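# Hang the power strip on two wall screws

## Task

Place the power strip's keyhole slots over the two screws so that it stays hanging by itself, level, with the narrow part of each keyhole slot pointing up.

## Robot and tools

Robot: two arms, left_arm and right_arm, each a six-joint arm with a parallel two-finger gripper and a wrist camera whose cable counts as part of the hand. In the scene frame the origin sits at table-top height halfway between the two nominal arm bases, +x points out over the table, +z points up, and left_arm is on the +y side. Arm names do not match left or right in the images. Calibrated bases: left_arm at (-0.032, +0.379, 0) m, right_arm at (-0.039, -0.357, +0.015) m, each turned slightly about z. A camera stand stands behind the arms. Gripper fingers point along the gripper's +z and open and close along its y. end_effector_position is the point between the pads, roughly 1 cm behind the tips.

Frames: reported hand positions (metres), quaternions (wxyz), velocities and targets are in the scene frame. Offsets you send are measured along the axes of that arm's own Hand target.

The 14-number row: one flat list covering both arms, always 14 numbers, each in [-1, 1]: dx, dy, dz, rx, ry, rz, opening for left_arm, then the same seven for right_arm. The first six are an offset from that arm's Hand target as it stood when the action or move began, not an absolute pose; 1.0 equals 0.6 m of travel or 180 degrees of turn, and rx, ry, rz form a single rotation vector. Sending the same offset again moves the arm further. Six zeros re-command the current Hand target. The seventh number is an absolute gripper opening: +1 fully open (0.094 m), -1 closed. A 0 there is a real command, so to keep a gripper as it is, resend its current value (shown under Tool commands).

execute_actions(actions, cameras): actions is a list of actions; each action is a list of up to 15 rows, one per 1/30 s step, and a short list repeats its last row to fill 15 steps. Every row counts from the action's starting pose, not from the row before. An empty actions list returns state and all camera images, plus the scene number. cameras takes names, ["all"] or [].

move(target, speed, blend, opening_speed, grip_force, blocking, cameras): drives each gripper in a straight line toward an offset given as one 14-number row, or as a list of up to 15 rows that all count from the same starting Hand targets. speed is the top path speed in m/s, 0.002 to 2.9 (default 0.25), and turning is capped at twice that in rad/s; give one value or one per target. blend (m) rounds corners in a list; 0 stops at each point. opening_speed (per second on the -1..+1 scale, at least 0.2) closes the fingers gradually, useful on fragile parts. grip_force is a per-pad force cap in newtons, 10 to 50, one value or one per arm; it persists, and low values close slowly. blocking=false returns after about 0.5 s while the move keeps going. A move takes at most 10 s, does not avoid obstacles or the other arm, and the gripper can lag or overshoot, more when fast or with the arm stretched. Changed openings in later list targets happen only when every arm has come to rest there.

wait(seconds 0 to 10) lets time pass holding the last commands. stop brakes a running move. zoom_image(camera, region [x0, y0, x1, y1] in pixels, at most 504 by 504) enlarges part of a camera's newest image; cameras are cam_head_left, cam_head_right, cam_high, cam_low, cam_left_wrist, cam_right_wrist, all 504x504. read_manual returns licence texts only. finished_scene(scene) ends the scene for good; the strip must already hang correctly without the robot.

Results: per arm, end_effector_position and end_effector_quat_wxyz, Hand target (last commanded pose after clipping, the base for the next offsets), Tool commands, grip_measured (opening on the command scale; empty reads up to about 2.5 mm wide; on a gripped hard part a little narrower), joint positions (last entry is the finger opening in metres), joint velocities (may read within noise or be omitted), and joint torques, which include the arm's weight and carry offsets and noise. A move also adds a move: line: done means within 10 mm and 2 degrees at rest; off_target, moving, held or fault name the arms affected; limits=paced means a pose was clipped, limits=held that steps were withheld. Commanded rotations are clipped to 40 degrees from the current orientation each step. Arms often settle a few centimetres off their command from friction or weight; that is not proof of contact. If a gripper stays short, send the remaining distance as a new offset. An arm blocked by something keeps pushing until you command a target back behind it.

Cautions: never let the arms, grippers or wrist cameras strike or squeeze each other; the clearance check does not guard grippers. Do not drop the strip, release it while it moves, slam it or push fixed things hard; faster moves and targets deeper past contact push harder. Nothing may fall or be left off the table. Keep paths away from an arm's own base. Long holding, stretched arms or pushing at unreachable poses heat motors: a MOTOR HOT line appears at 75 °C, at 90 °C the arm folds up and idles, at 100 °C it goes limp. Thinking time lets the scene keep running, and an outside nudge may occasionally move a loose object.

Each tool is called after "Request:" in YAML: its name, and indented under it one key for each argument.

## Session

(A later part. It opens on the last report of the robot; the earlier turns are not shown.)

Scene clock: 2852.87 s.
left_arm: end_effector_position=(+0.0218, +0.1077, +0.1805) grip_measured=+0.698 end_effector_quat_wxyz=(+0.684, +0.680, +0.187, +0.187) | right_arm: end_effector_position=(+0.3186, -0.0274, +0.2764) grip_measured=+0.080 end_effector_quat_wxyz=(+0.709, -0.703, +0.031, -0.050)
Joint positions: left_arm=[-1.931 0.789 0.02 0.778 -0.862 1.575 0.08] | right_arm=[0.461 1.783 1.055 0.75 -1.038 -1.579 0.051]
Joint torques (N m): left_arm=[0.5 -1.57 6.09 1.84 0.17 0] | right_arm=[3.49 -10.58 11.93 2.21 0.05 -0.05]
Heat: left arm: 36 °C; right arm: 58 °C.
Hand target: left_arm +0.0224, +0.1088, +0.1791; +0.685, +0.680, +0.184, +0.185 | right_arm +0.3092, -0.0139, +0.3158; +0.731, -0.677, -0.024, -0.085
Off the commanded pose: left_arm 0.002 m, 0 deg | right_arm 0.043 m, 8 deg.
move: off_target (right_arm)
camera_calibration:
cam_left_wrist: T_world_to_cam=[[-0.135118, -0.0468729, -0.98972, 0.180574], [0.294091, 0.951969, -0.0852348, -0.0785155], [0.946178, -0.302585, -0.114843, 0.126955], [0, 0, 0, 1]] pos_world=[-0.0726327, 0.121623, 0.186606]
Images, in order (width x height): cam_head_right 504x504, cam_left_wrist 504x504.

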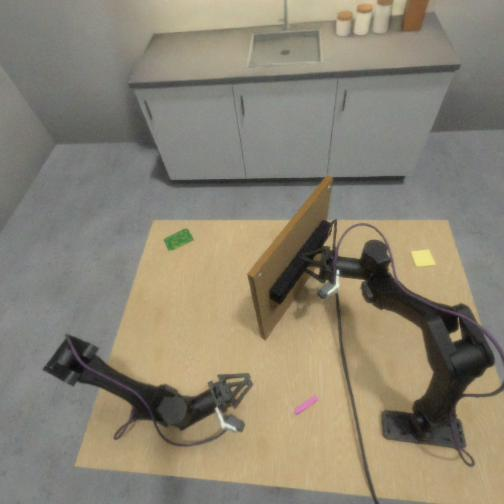

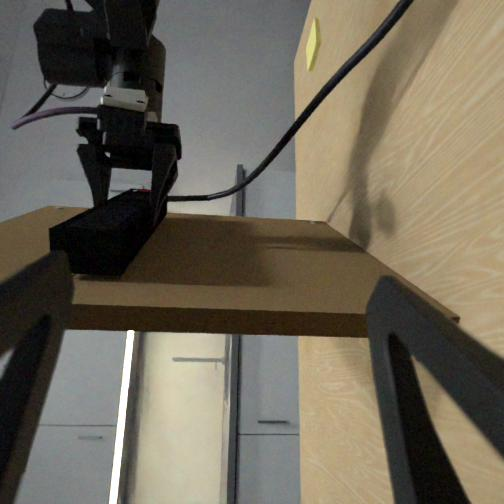

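Request:
move:
  target: [0,0,0,0,0,0,0.7,0,-0.006,0.01,0,-0.01,0.012,-0.5]
  speed: 0.05
  cameras: ["cam_head_right","cam_left_wrist"]

Request:
zoom_image:
  camera: "cam_left_wrist"
  region: [50, 150, 200, 300]

Request:
zoom_image:
  camera: "cam_head_right"
  region: [260, 210, 350, 320]

Scene clock: 2859.87 s.
left_arm: end_effector_position=(+0.0218, +0.1077, +0.1805) grip_measured=+0.698 end_effector_quat_wxyz=(+0.684, +0.680, +0.187, +0.187) | right_arm: end_effector_position=(+0.3178, -0.0247, +0.2803) grip_measured=+0.080 end_effector_quat_wxyz=(+0.711, -0.701, +0.040, -0.036)
Joint positions: left_arm=[-1.931 0.789 0.02 0.778 -0.862 1.575 0.08] | right_arm=[0.467 1.783 1.067 0.744 -1.039 -1.54 0.051]
Joint torques (N m): left_arm=[0.75 -1.16 5.94 1.89 0.13 0.05] | right_arm=[3.49 -9.13 14.68 2.02 -0.2 -0.07]
Heat: left arm: 36 °C; right arm: 56 °C.
Hand target: left_arm +0.0224, +0.1088, +0.1791; +0.685, +0.680, +0.184, +0.185 | right_arm +0.3090, -0.0082, +0.3198; +0.732, -0.679, -0.022, -0.061
Off the commanded pose: left_arm 0.002 m, 0 deg | right_arm 0.044 m, 8 deg.
move: off_target (right_arm)
camera_calibration:
cam_left_wrist: T_world_to_cam=[[-0.135118, -0.0468729, -0.98972, 0.180574], [0.294091, 0.951969, -0.0852348, -0.0785155], [0.946178, -0.302585, -0.114843, 0.126955], [0, 0, 0, 1]] pos_world=[-0.0726327, 0.121623, 0.186606]
Images, in order (width x height): cam_head_right 504x504, cam_left_wrist 504x504.

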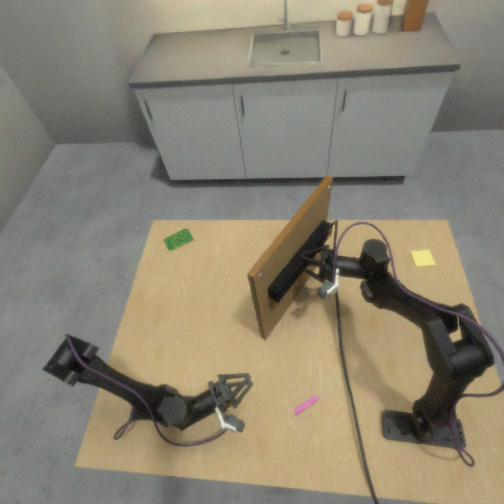

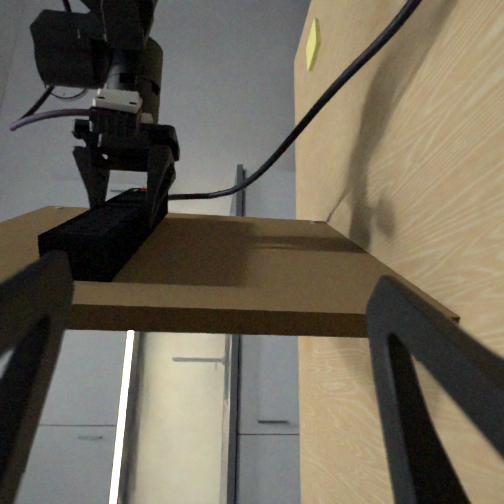

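Scaled by 3.360 from the camera's 504x504 image, which has a finer 720x720 frame.

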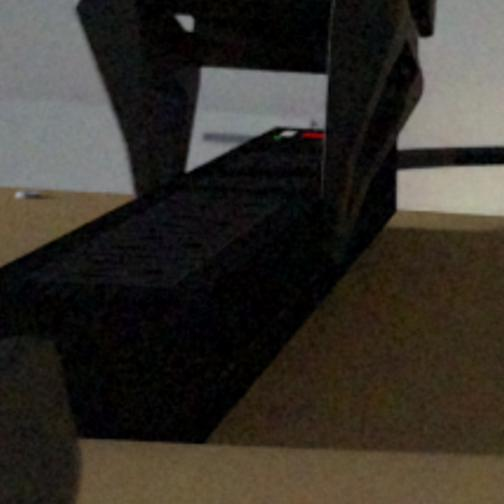

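Scaled by 4.582 from the camera's 504x504 image, which has a finer 720x720 frame.

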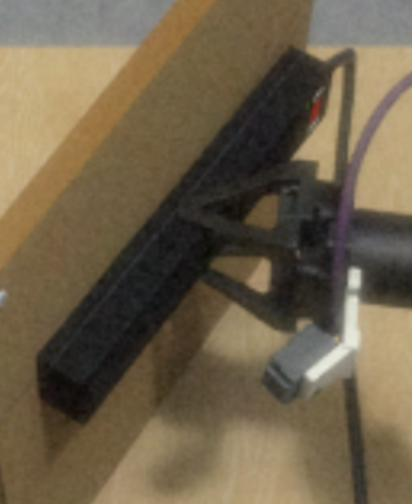

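Request:
move:
  target: [0,0,0,0,0,0,0.7,0,0,0.006,0,-0.012,-0.006,-0.5]
  speed: 0.05
  cameras: ["cam_head_right","cam_left_wrist"]

Request:
zoom_image:
  camera: "cam_left_wrist"
  region: [50, 150, 200, 300]

Request:
zoom_image:
  camera: "cam_head_right"
  region: [260, 210, 350, 320]

Scene clock: 2869.33 s.
left_arm: end_effector_position=(+0.0218, +0.1077, +0.1805) grip_measured=+0.698 end_effector_quat_wxyz=(+0.684, +0.680, +0.187, +0.187) | right_arm: end_effector_position=(+0.3173, -0.0244, +0.2813) grip_measured=+0.080 end_effector_quat_wxyz=(+0.709, -0.704, +0.033, -0.027)
Joint positions: left_arm=[-1.931 0.789 0.02 0.778 -0.862 1.575 0.08] | right_arm=[0.462 1.788 1.089 0.713 -1.066 -1.551 0.051]
Joint torques (N m): left_arm=[0.79 -1.33 6.11 1.86 0.13 -0.02] | right_arm=[3.89 -7.9 15.82 2.17 -0.3 -0.17]
Heat: left arm: 36 °C; right arm: 55 °C.
Hand target: left_arm +0.0224, +0.1088, +0.1791; +0.685, +0.680, +0.184, +0.185 | right_arm +0.3092, -0.0046, +0.3203; +0.730, -0.679, -0.043, -0.055
Off the commanded pose: left_arm 0.002 m, 0 deg | right_arm 0.044 m, 10 deg.
move: off_target (right_arm)
camera_calibration:
cam_left_wrist: T_world_to_cam=[[-0.135118, -0.0468729, -0.98972, 0.180574], [0.294091, 0.951969, -0.0852348, -0.0785155], [0.946178, -0.302585, -0.114843, 0.126955], [0, 0, 0, 1]] pos_world=[-0.0726327, 0.121623, 0.186606]
Images, in order (width x height): cam_head_right 504x504, cam_left_wrist 504x504.

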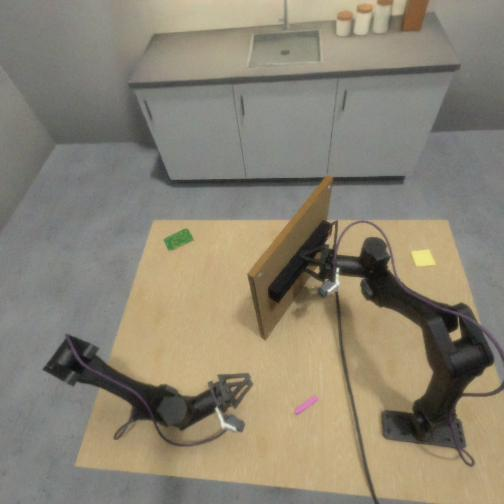

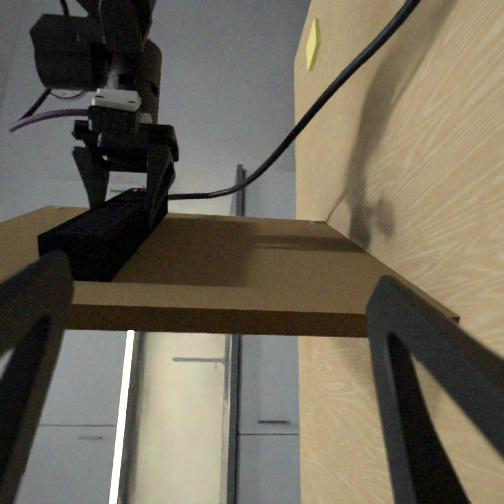

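Scaled by 3.360 from the camera's 504x504 image, which has a finer 720x720 frame.

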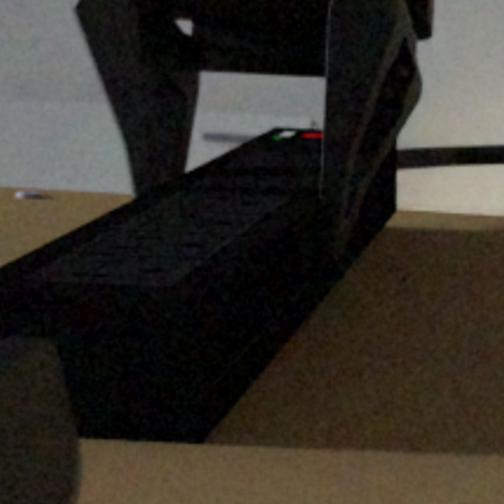

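Scaled by 4.582 from the camera's 504x504 image, which has a finer 720x720 frame.

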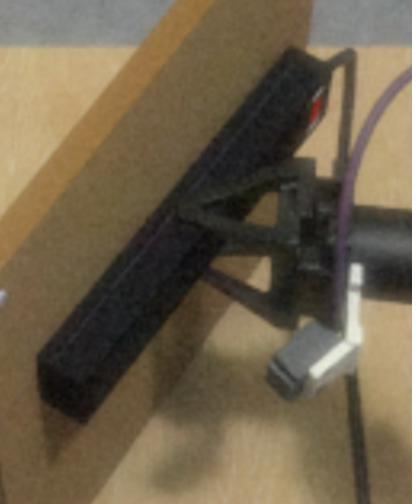

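Request:
move:
  target: [0,0,0,0,0,0,0.7,0,-0.003,0.006,0,-0.004,-0.016,-0.5]
  speed: 0.05
  cameras: ["cam_head_right","cam_left_wrist"]

Request:
zoom_image:
  camera: "cam_left_wrist"
  region: [50, 150, 200, 300]

Request:
zoom_image:
  camera: "cam_head_right"
  region: [260, 210, 350, 320]

Scene clock: 2879.90 s.
left_arm: end_effector_position=(+0.0218, +0.1077, +0.1805) grip_measured=+0.698 end_effector_quat_wxyz=(+0.684, +0.680, +0.187, +0.187) | right_arm: end_effector_position=(+0.3172, -0.0242, +0.2815) grip_measured=+0.080 end_effector_quat_wxyz=(+0.707, -0.706, +0.027, -0.025)
Joint positions: left_arm=[-1.931 0.789 0.02 0.778 -0.862 1.575 0.08] | right_arm=[0.461 1.791 1.101 0.692 -1.079 -1.565 0.051]
Joint torques (N m): left_arm=[0.7 -1.26 6.12 1.84 0.14 0.01] | right_arm=[4.6 -7.79 16.01 2.28 -0.25 -0.51]
Heat: left arm: 36 °C; right arm: 54 °C.
Hand target: left_arm +0.0224, +0.1088, +0.1791; +0.685, +0.680, +0.184, +0.185 | right_arm +0.3090, -0.0011, +0.3223; +0.729, -0.678, -0.064, -0.069
Off the commanded pose: left_arm 0.002 m, 0 deg | right_arm 0.048 m, 12 deg.
move: off_target (right_arm)
camera_calibration:
cam_left_wrist: T_world_to_cam=[[-0.135118, -0.0468729, -0.98972, 0.180574], [0.294091, 0.951969, -0.0852348, -0.0785155], [0.946178, -0.302585, -0.114843, 0.126955], [0, 0, 0, 1]] pos_world=[-0.0726327, 0.121623, 0.186606]
Images, in order (width x height): cam_head_right 504x504, cam_left_wrist 504x504.

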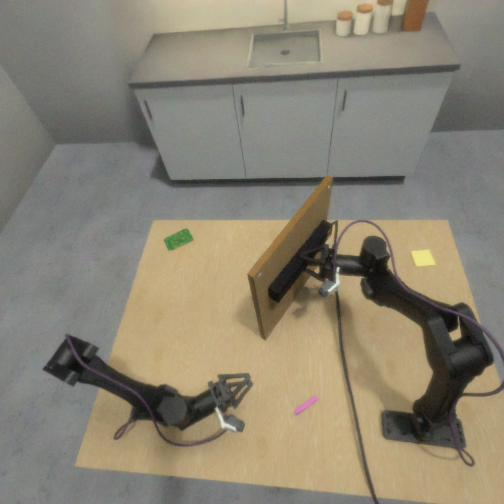

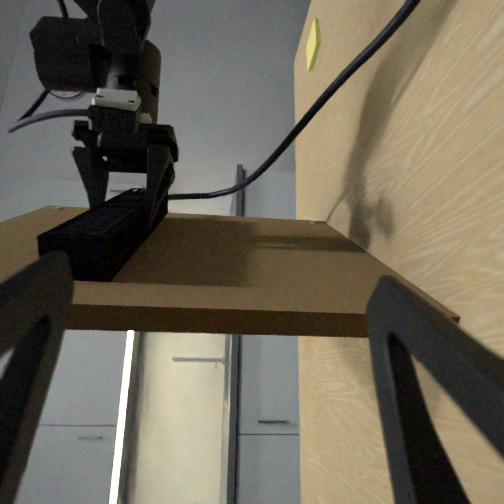

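Scaled by 3.360 from the camera's 504x504 image, which has a finer 720x720 frame.

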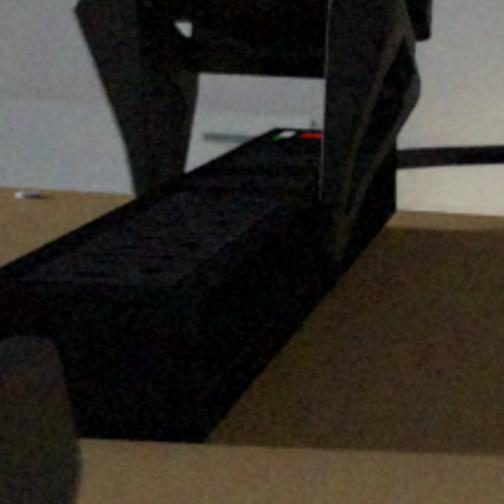

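Scaled by 4.582 from the camera's 504x504 image, which has a finer 720x720 frame.

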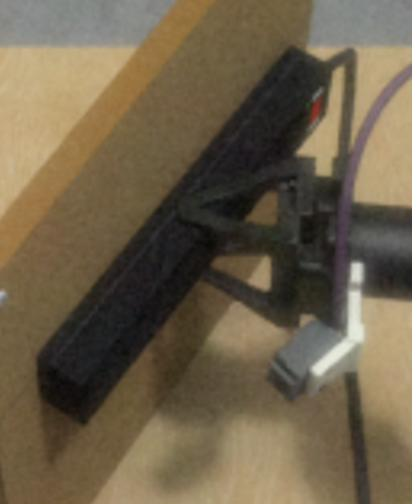

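Request:
move:
  target: [0,0,0,0,0,0,0.7,0,0.035,-0.028,0,0.012,0.012,-0.5]
  speed: 0.05
  cameras: ["cam_head_right","cam_left_wrist"]

Request:
zoom_image:
  camera: "cam_left_wrist"
  region: [50, 150, 200, 300]

Request:
zoom_image:
  camera: "cam_head_right"
  region: [260, 210, 350, 320]

Scene clock: 2889.23 s.
left_arm: end_effector_position=(+0.0218, +0.1077, +0.1805) grip_measured=+0.698 end_effector_quat_wxyz=(+0.684, +0.680, +0.187, +0.187) | right_arm: end_effector_position=(+0.3186, -0.0251, +0.2811) grip_measured=+0.080 end_effector_quat_wxyz=(+0.710, -0.703, +0.025, -0.024)
Joint positions: left_arm=[-1.931 0.789 0.02 0.778 -0.862 1.575 0.08] | right_arm=[0.456 1.802 1.101 0.721 -1.088 -1.552 0.051]
Joint torques (N m): left_arm=[0.5 -1.36 6.04 1.86 0.16 0.05] | right_arm=[2.04 -7.87 9.29 2.61 -0.09 -0.37]
Heat: left arm: 36 °C; right arm: 54 °C.
Hand target: left_arm +0.0224, +0.1088, +0.1791; +0.685, +0.680, +0.184, +0.185 | right_arm +0.3130, -0.0165, +0.3005; +0.731, -0.678, -0.038, -0.068
Off the commanded pose: left_arm 0.002 m, 0 deg | right_arm 0.022 m, 9 deg.
move: off_target (right_arm)
camera_calibration:
cam_left_wrist: T_world_to_cam=[[-0.135118, -0.0468729, -0.98972, 0.180574], [0.294091, 0.951969, -0.0852348, -0.0785155], [0.946178, -0.302585, -0.114843, 0.126955], [0, 0, 0, 1]] pos_world=[-0.0726327, 0.121623, 0.186606]
Images, in order (width x height): cam_head_right 504x504, cam_left_wrist 504x504.

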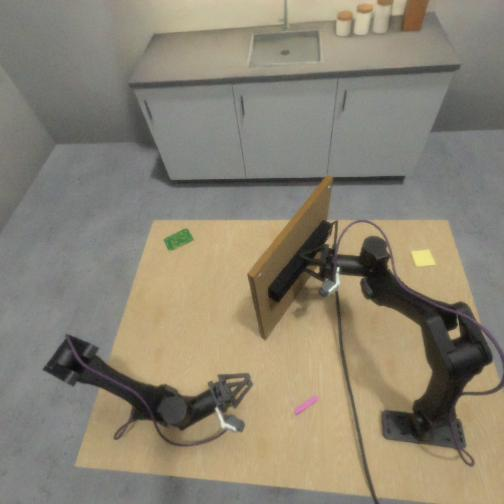

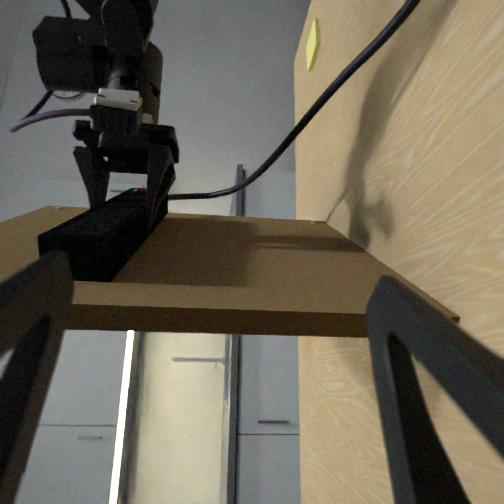

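Scaled by 3.360 from the camera's 504x504 image, which has a finer 720x720 frame.

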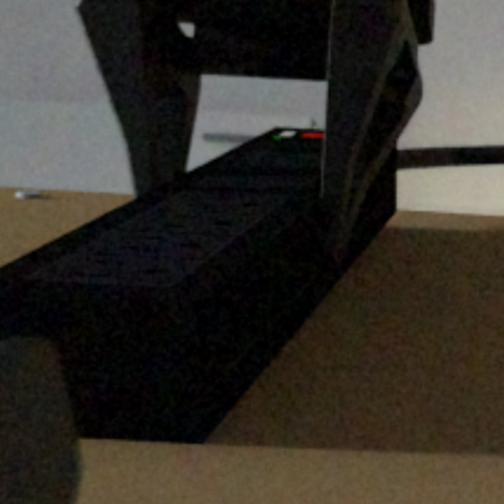

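Scaled by 4.582 from the camera's 504x504 image, which has a finer 720x720 frame.

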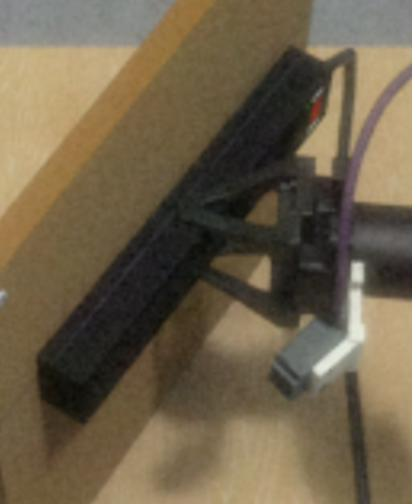

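Request:
move:
  target: [0,0,0,0,0,0,0.7,0,0.025,-0.006,0,0.006,0.01,-0.5]
  speed: 0.05
  cameras: ["cam_head_right","cam_left_wrist"]

Request:
zoom_image:
  camera: "cam_left_wrist"
  region: [50, 150, 200, 300]

Request:
zoom_image:
  camera: "cam_head_right"
  region: [260, 210, 350, 320]

Scene clock: 2896.20 s.
left_arm: end_effector_position=(+0.0218, +0.1077, +0.1805) grip_measured=+0.698 end_effector_quat_wxyz=(+0.684, +0.680, +0.187, +0.187) | right_arm: end_effector_position=(+0.3181, -0.0252, +0.2797) grip_measured=+0.080 end_effector_quat_wxyz=(+0.720, -0.693, +0.018, -0.031)
Joint positions: left_arm=[-1.931 0.789 0.02 0.778 -0.862 1.575 0.08] | right_arm=[0.456 1.822 1.076 0.83 -1.087 -1.513 0.051]
Joint torques (N m): left_arm=[0.68 -1.18 5.96 1.87 0.15 0.06] | right_arm=[1.63 -7.21 7.87 2.29 0.09 -0.32]
Heat: left arm: 36 °C; right arm: 56 °C.
Hand target: left_arm +0.0224, +0.1088, +0.1791; +0.685, +0.680, +0.184, +0.185 | right_arm +0.3151, -0.0189, +0.2855; +0.732, -0.678, -0.020, -0.063
Off the commanded pose: left_arm 0.002 m, 0 deg | right_arm 0.009 m, 6 deg.
move: off_target (right_arm)
camera_calibration:
cam_left_wrist: T_world_to_cam=[[-0.135118, -0.0468729, -0.98972, 0.180574], [0.294091, 0.951969, -0.0852348, -0.0785155], [0.946178, -0.302585, -0.114843, 0.126955], [0, 0, 0, 1]] pos_world=[-0.0726327, 0.121623, 0.186606]
Images, in order (width x height): cam_head_right 504x504, cam_left_wrist 504x504.

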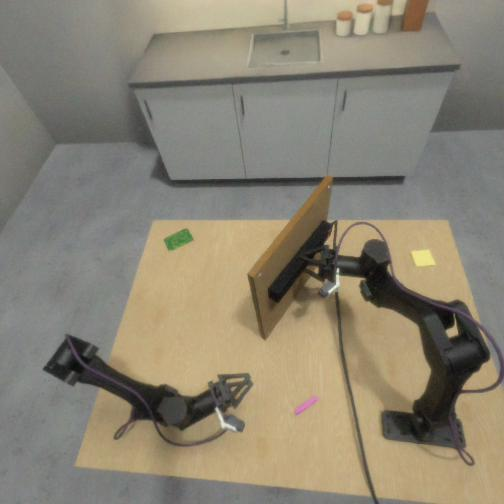

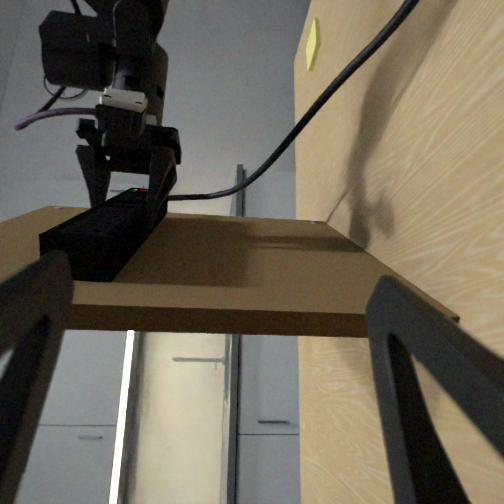

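Scaled by 3.360 from the camera's 504x504 image, which has a finer 720x720 frame.

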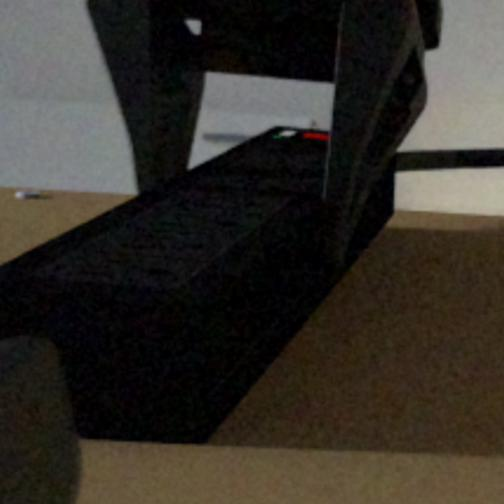

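Scaled by 4.582 from the camera's 504x504 image, which has a finer 720x720 frame.

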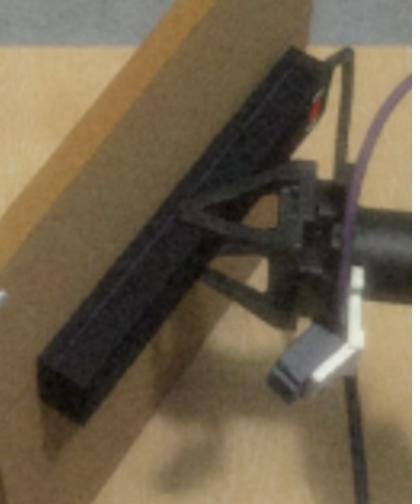

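Request:
move:
  target: [0,0,0,0,0,0,0.7,0.015,0.02,-0.006,-0.01,0.004,0,-0.5]
  speed: 0.05
  cameras: ["cam_head_right","cam_left_wrist"]

Request:
zoom_image:
  camera: "cam_left_wrist"
  region: [50, 150, 200, 300]

Request:
zoom_image:
  camera: "cam_head_right"
  region: [260, 210, 350, 320]

Scene clock: 2907.33 s.
left_arm: end_effector_position=(+0.0218, +0.1077, +0.1805) grip_measured=+0.698 end_effector_quat_wxyz=(+0.684, +0.680, +0.187, +0.187) | right_arm: end_effector_position=(+0.3186, -0.0253, +0.2780) grip_measured=+0.080 end_effector_quat_wxyz=(+0.720, -0.693, +0.016, -0.031)
Joint positions: left_arm=[-1.931 0.789 0.02 0.778 -0.862 1.575 0.08] | right_arm=[0.455 1.829 1.076 0.839 -1.09 -1.514 0.051]
Joint torques (N m): left_arm=[0.75 -1.31 6.09 1.88 0.11 0.04] | right_arm=[0.17 -5.68 9.24 1.89 0.11 -0.66]
Heat: left arm: 36 °C; right arm: 55 °C.
Hand target: left_arm +0.0224, +0.1088, +0.1791; +0.685, +0.680, +0.184, +0.185 | right_arm +0.3251, -0.0221, +0.2742; +0.721, -0.689, -0.015, -0.067
Off the commanded pose: left_arm 0.002 m, 0 deg | right_arm 0.008 m, 5 deg.
move: off_target (right_arm)
camera_calibration:
cam_left_wrist: T_world_to_cam=[[-0.135118, -0.0468729, -0.98972, 0.180574], [0.294091, 0.951969, -0.0852348, -0.0785155], [0.946178, -0.302585, -0.114843, 0.126955], [0, 0, 0, 1]] pos_world=[-0.0726327, 0.121623, 0.186606]
Images, in order (width x height): cam_head_right 504x504, cam_left_wrist 504x504.

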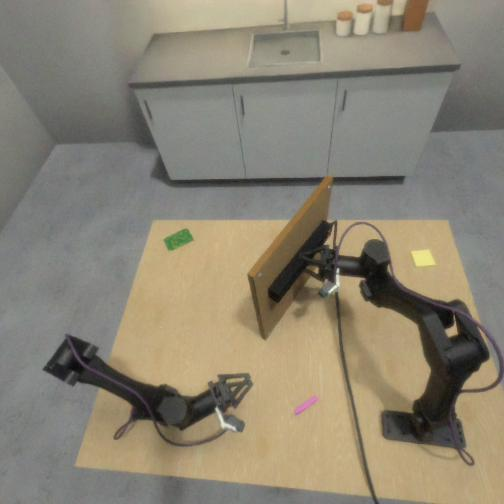

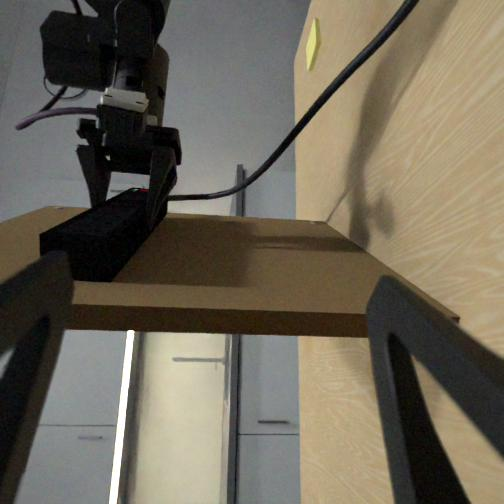

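Scaled by 3.360 from the camera's 504x504 image, which has a finer 720x720 frame.

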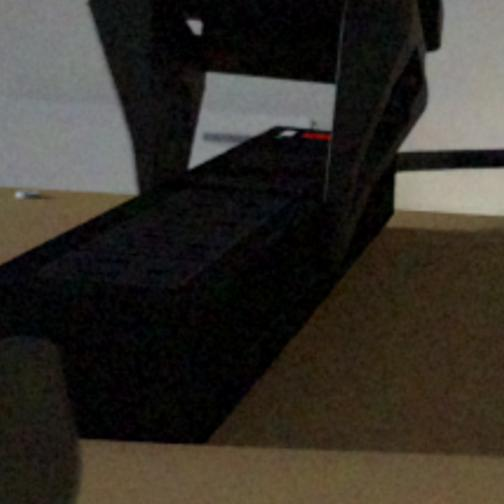

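Scaled by 4.582 from the camera's 504x504 image, which has a finer 720x720 frame.

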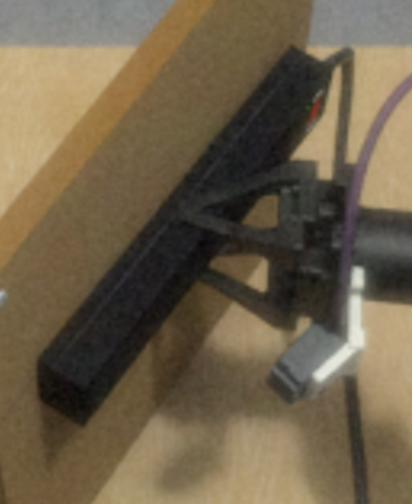

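Request:
move:
  target: [0,0,0,0,0,0,0.7,0,0.03,-0.01,-0.01,0,0,-1]
  speed: 0.05
  cameras: ["cam_head_right","cam_left_wrist"]

Request:
zoom_image:
  camera: "cam_left_wrist"
  region: [50, 150, 200, 300]

Request:
zoom_image:
  camera: "cam_head_right"
  region: [260, 210, 350, 320]

Scene clock: 2920.20 s.
left_arm: end_effector_position=(+0.0218, +0.1077, +0.1805) grip_measured=+0.698 end_effector_quat_wxyz=(+0.684, +0.680, +0.187, +0.187) | right_arm: end_effector_position=(+0.3201, -0.0270, +0.2771) grip_measured=+0.080 end_effector_quat_wxyz=(+0.721, -0.692, +0.014, -0.034)
Joint positions: left_arm=[-1.931 0.789 0.02 0.778 -0.862 1.575 0.08] | right_arm=[0.449 1.834 1.076 0.85 -1.096 -1.516 0.051]
Joint torques (N m): left_arm=[0.87 -1.21 6.09 1.93 0.13 0] | right_arm=[-0.73 -5.01 6.84 1.62 0.01 -1.03]
Heat: left arm: 36 °C; right arm: 52 °C.
Hand target: left_arm +0.0224, +0.1088, +0.1791; +0.685, +0.680, +0.184, +0.185 | right_arm +0.3269, -0.0275, +0.2562; +0.711, -0.700, -0.013, -0.068
Off the commanded pose: left_arm 0.002 m, 0 deg | right_arm 0.022 m, 5 deg.
move: off_target (right_arm)
camera_calibration:
cam_left_wrist: T_world_to_cam=[[-0.135118, -0.0468729, -0.98972, 0.180574], [0.294091, 0.951969, -0.0852348, -0.0785155], [0.946178, -0.302585, -0.114843, 0.126955], [0, 0, 0, 1]] pos_world=[-0.0726327, 0.121623, 0.186606]
Images, in order (width x height): cam_head_right 504x504, cam_left_wrist 504x504.

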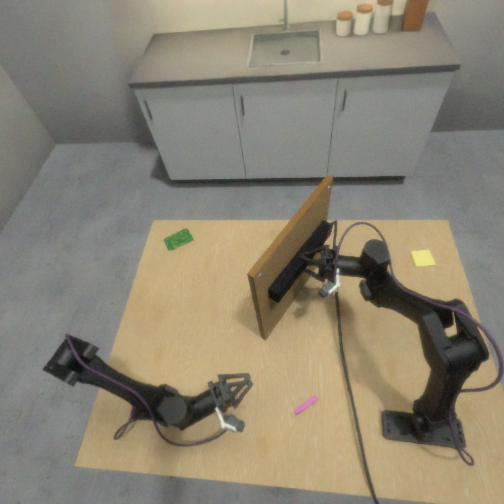

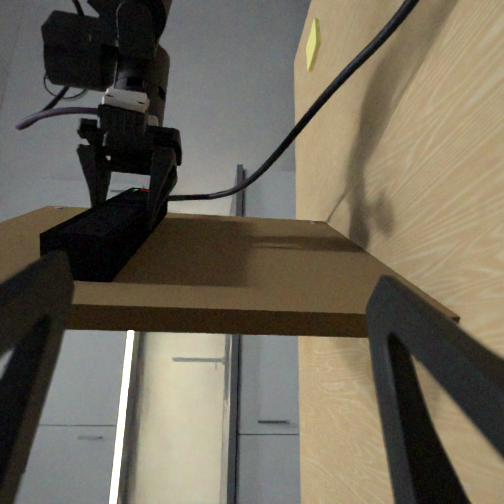

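Scaled by 3.360 from the camera's 504x504 image, which has a finer 720x720 frame.

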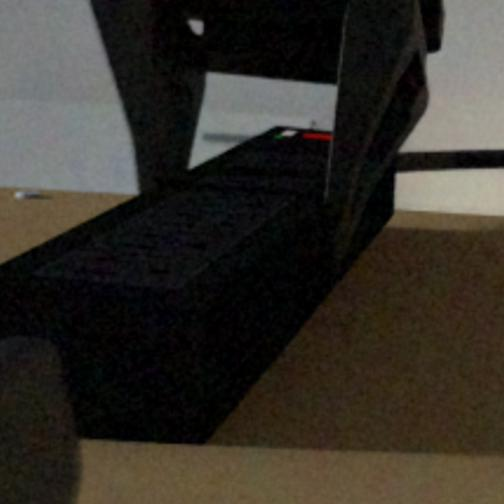

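Scaled by 4.582 from the camera's 504x504 image, which has a finer 720x720 frame.

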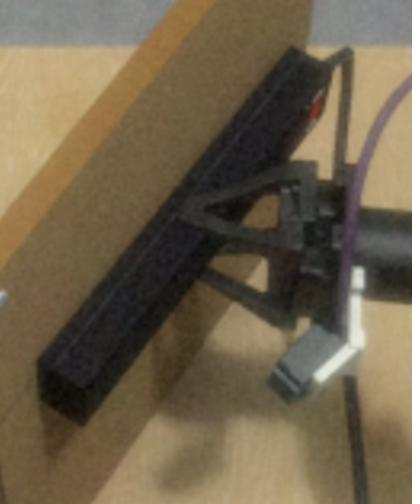

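Request:
move:
  target: [0,0,0,0,0,0,0.7,0.03,0,0,0,0,0,-1]
  speed: 0.06
  cameras: ["cam_head_right","cam_left_wrist"]

Request:
zoom_image:
  camera: "cam_left_wrist"
  region: [50, 150, 200, 300]

Request:
zoom_image:
  camera: "cam_head_right"
  region: [260, 210, 350, 320]

Scene clock: 2931.13 s.
left_arm: end_effector_position=(+0.0218, +0.1077, +0.1805) grip_measured=+0.698 end_effector_quat_wxyz=(+0.684, +0.680, +0.187, +0.187) | right_arm: end_effector_position=(+0.3211, -0.0273, +0.2765) grip_measured=+0.080 end_effector_quat_wxyz=(+0.723, -0.691, -0.011, -0.019)
Joint positions: left_arm=[-1.931 0.789 0.02 0.778 -0.862 1.575 0.08] | right_arm=[0.437 1.874 1.116 0.874 -1.164 -1.507 0.051]
Joint torques (N m): left_arm=[0.75 -1.46 6.19 1.9 0.17 -0.01] | right_arm=[-1.73 -4.52 9.5 1.24 0.51 -1.04]
Heat: left arm: 36 °C; right arm: 50 °C.
Hand target: left_arm +0.0224, +0.1088, +0.1791; +0.685, +0.680, +0.184, +0.185 | right_arm +0.3447, -0.0288, +0.2582; +0.711, -0.700, -0.014, -0.068
Off the commanded pose: left_arm 0.002 m, 0 deg | right_arm 0.030 m, 6 deg.
move: off_target (right_arm)
camera_calibration:
cam_left_wrist: T_world_to_cam=[[-0.135118, -0.0468729, -0.98972, 0.180574], [0.294091, 0.951969, -0.0852348, -0.0785155], [0.946178, -0.302585, -0.114843, 0.126955], [0, 0, 0, 1]] pos_world=[-0.0726327, 0.121623, 0.186606]
Images, in order (width x height): cam_head_right 504x504, cam_left_wrist 504x504.

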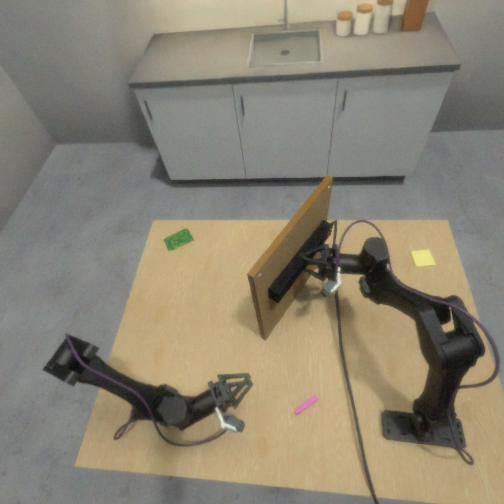

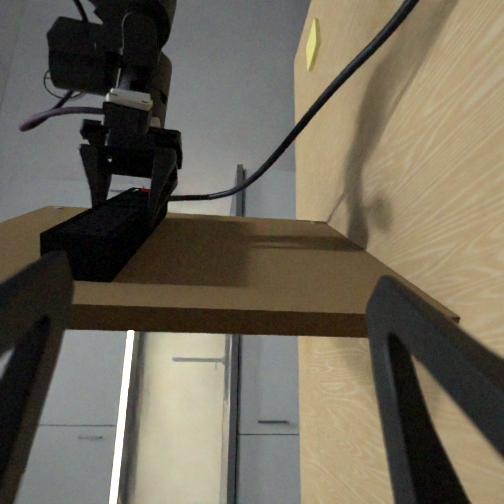

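Scaled by 3.360 from the camera's 504x504 image, which has a finer 720x720 frame.

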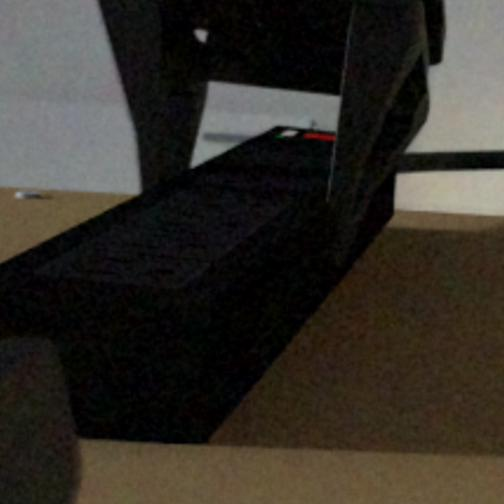

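Scaled by 4.582 from the camera's 504x504 image, which has a finer 720x720 frame.

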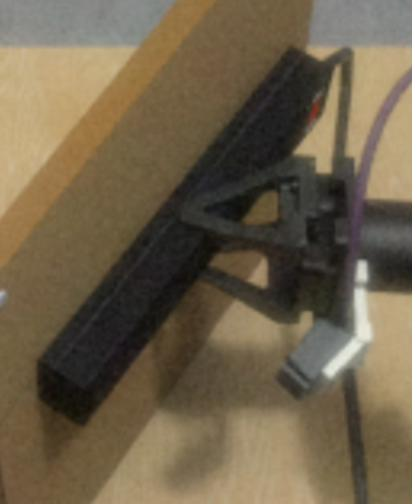

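Request:
move:
  target: [0,0,0,0,0,0,0.7,-0.05,-0.055,0.006,0.012,0,0,-1]
  speed: 0.06
  cameras: ["cam_head_right","cam_left_wrist"]

Request:
zoom_image:
  camera: "cam_left_wrist"
  region: [50, 150, 200, 300]

Request:
zoom_image:
  camera: "cam_head_right"
  region: [260, 210, 350, 320]

Scene clock: 2948.37 s.
left_arm: end_effector_position=(+0.0218, +0.1077, +0.1805) grip_measured=+0.698 end_effector_quat_wxyz=(+0.684, +0.680, +0.187, +0.187) | right_arm: end_effector_position=(+0.3188, -0.0254, +0.2784) grip_measured=+0.080 end_effector_quat_wxyz=(+0.723, -0.690, +0.013, -0.034)
Joint positions: left_arm=[-1.931 0.789 0.02 0.778 -0.862 1.575 0.08] | right_arm=[0.454 1.835 1.073 0.865 -1.092 -1.507 0.051]
Joint torques (N m): left_arm=[0.72 -1.47 6.08 1.81 0.12 0.03] | right_arm=[1.4 -11.23 6.41 1.52 0.24 -0.58]
Heat: left arm: 36 °C; right arm: 48 °C.
Hand target: left_arm +0.0224, +0.1088, +0.1791; +0.685, +0.680, +0.184, +0.185 | right_arm +0.3115, -0.0233, +0.2875; +0.724, -0.687, -0.015, -0.067
Off the commanded pose: left_arm 0.002 m, 0 deg | right_arm 0.012 m, 5 deg.
move: off_target (right_arm)
camera_calibration:
cam_left_wrist: T_world_to_cam=[[-0.135118, -0.0468729, -0.98972, 0.180574], [0.294091, 0.951969, -0.0852348, -0.0785155], [0.946178, -0.302585, -0.114843, 0.126955], [0, 0, 0, 1]] pos_world=[-0.0726327, 0.121623, 0.186606]
Images, in order (width x height): cam_head_right 504x504, cam_left_wrist 504x504.

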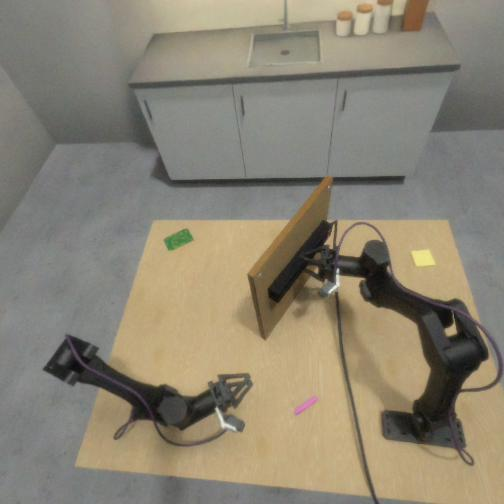

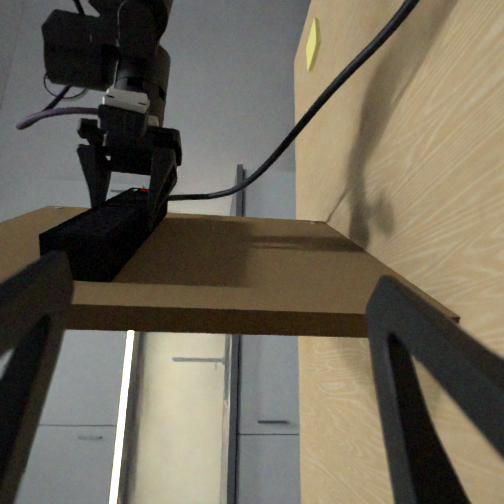

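Scaled by 3.360 from the camera's 504x504 image, which has a finer 720x720 frame.

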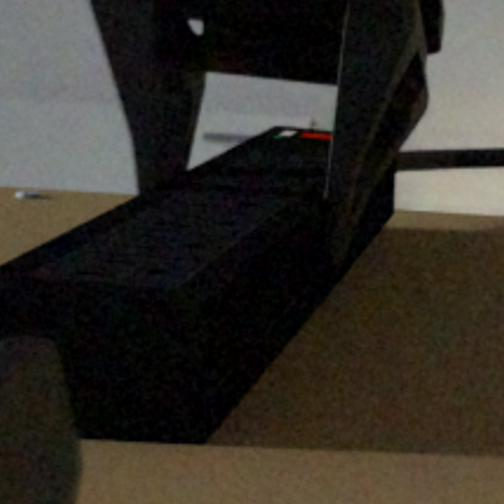

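Scaled by 4.582 from the camera's 504x504 image, which has a finer 720x720 frame.

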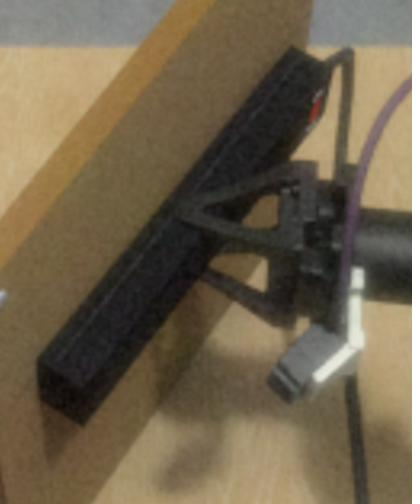

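Request:
move:
  target: [0,0,0,0,0,0,0.7,-0.01,-0.045,-0.006,0,0,0,-1]
  speed: 0.06
  cameras: ["cam_head_right","cam_left_wrist"]

Request:
zoom_image:
  camera: "cam_left_wrist"
  region: [50, 150, 200, 300]

Request:
zoom_image:
  camera: "cam_head_right"
  region: [260, 210, 350, 320]

Scene clock: 2954.57 s.
left_arm: end_effector_position=(+0.0218, +0.1077, +0.1805) grip_measured=+0.698 end_effector_quat_wxyz=(+0.684, +0.680, +0.187, +0.187) | right_arm: end_effector_position=(+0.3179, -0.0255, +0.2805) grip_measured=+0.080 end_effector_quat_wxyz=(+0.712, -0.701, +0.032, -0.036)
Joint positions: left_arm=[-1.931 0.789 0.02 0.778 -0.862 1.575 0.08] | right_arm=[0.462 1.788 1.073 0.746 -1.054 -1.548 0.051]
Joint torques (N m): left_arm=[0.72 -1.32 5.93 1.91 0.12 0.05] | right_arm=[0.76 -14.35 7.91 1.74 -0.17 -0.27]
Heat: left arm: 36 °C; right arm: 47 °C.
Hand target: left_arm +0.0224, +0.1088, +0.1791; +0.685, +0.680, +0.184, +0.185 | right_arm +0.3021, -0.0277, +0.3134; +0.724, -0.687, -0.015, -0.067
Off the commanded pose: left_arm 0.002 m, 0 deg | right_arm 0.037 m, 7 deg.
move: off_target (right_arm)
camera_calibration:
cam_left_wrist: T_world_to_cam=[[-0.135118, -0.0468729, -0.98972, 0.180574], [0.294091, 0.951969, -0.0852348, -0.0785155], [0.946178, -0.302585, -0.114843, 0.126955], [0, 0, 0, 1]] pos_world=[-0.0726327, 0.121623, 0.186606]
Images, in order (width x height): cam_head_right 504x504, cam_left_wrist 504x504.

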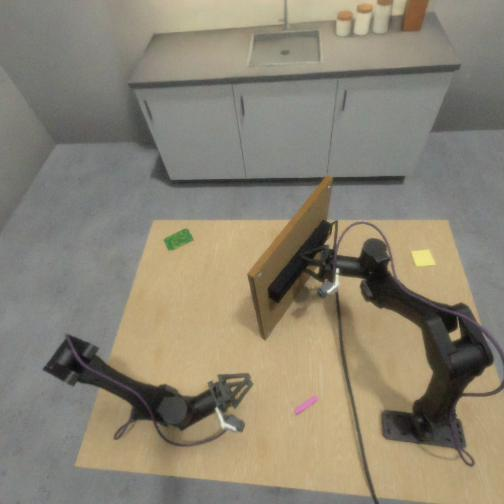

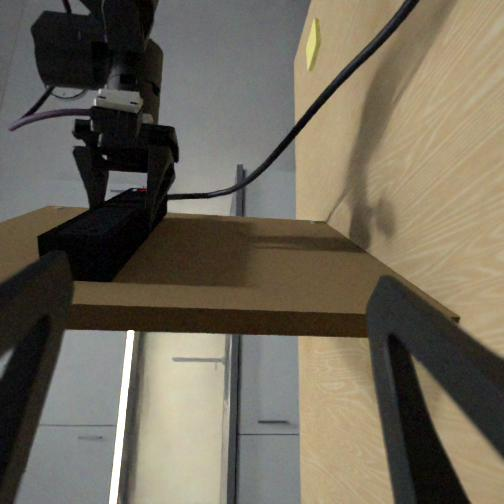

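Scaled by 3.360 from the camera's 504x504 image, which has a finer 720x720 frame.

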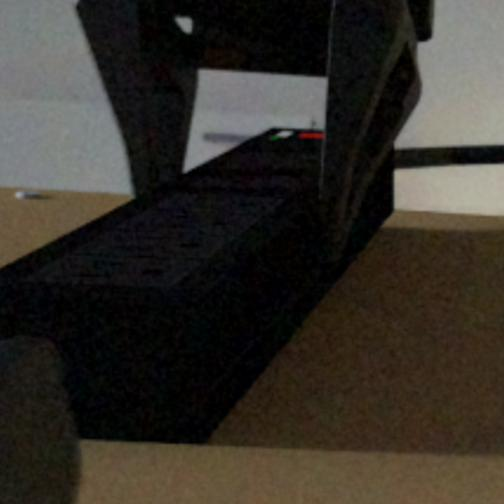

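Scaled by 4.582 from the camera's 504x504 image, which has a finer 720x720 frame.

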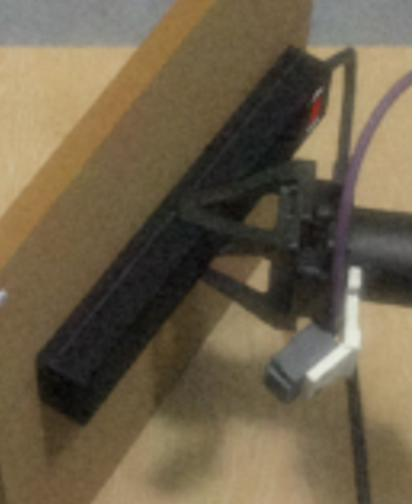

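Request:
move:
  target: [0,0,0,0,0,0,0.7,0.01,0.03,0.055,-0.008,-0.02,0,-1]
  speed: 0.06
  cameras: ["cam_head_right","cam_left_wrist"]

Request:
zoom_image:
  camera: "cam_left_wrist"
  region: [50, 150, 200, 300]

Request:
zoom_image:
  camera: "cam_head_right"
  region: [260, 210, 350, 320]

Scene clock: 2968.40 s.
left_arm: end_effector_position=(+0.0218, +0.1077, +0.1805) grip_measured=+0.698 end_effector_quat_wxyz=(+0.684, +0.680, +0.187, +0.187) | right_arm: end_effector_position=(+0.3176, -0.0227, +0.2801) grip_measured=+0.080 end_effector_quat_wxyz=(+0.706, -0.708, +0.019, -0.021)
Joint positions: left_arm=[-1.931 0.789 0.02 0.778 -0.862 1.575 0.08] | right_arm=[0.46 1.805 1.118 0.682 -1.098 -1.579 0.051]
Joint torques (N m): left_arm=[0.57 -1.55 5.87 1.85 0.12 0.02] | right_arm=[6.09 -6.28 14.72 1.75 0.18 -0.48]
Heat: left arm: 36 °C; right arm: 47 °C.
Hand target: left_arm +0.0224, +0.1088, +0.1791; +0.685, +0.680, +0.184, +0.185 | right_arm +0.3125, +0.0056, +0.2983; +0.714, -0.698, -0.037, -0.046
Off the commanded pose: left_arm 0.002 m, 0 deg | right_arm 0.034 m, 7 deg.
move: off_target (right_arm)
camera_calibration:
cam_left_wrist: T_world_to_cam=[[-0.135118, -0.0468729, -0.98972, 0.180574], [0.294091, 0.951969, -0.0852348, -0.0785155], [0.946178, -0.302585, -0.114843, 0.126955], [0, 0, 0, 1]] pos_world=[-0.0726327, 0.121623, 0.186606]
Images, in order (width x height): cam_head_right 504x504, cam_left_wrist 504x504.

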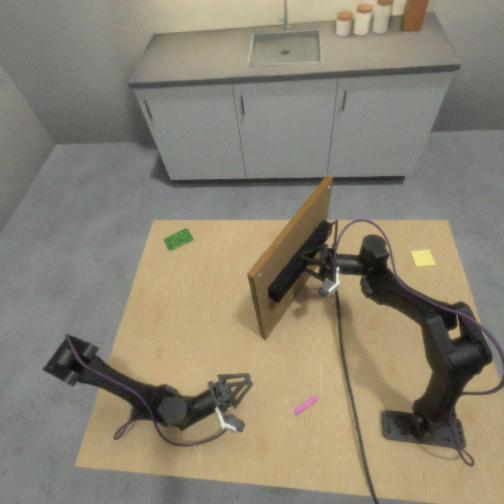

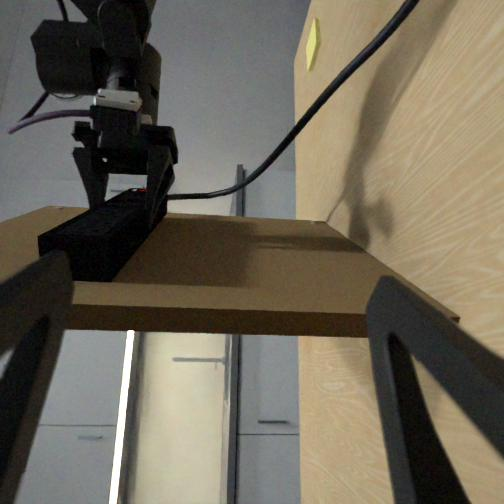

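Scaled by 3.360 from the camera's 504x504 image, which has a finer 720x720 frame.

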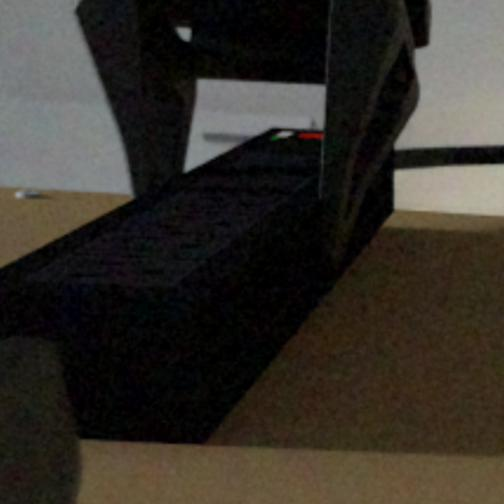

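Scaled by 4.582 from the camera's 504x504 image, which has a finer 720x720 frame.

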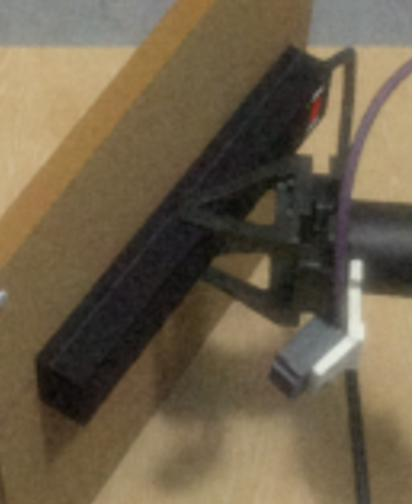

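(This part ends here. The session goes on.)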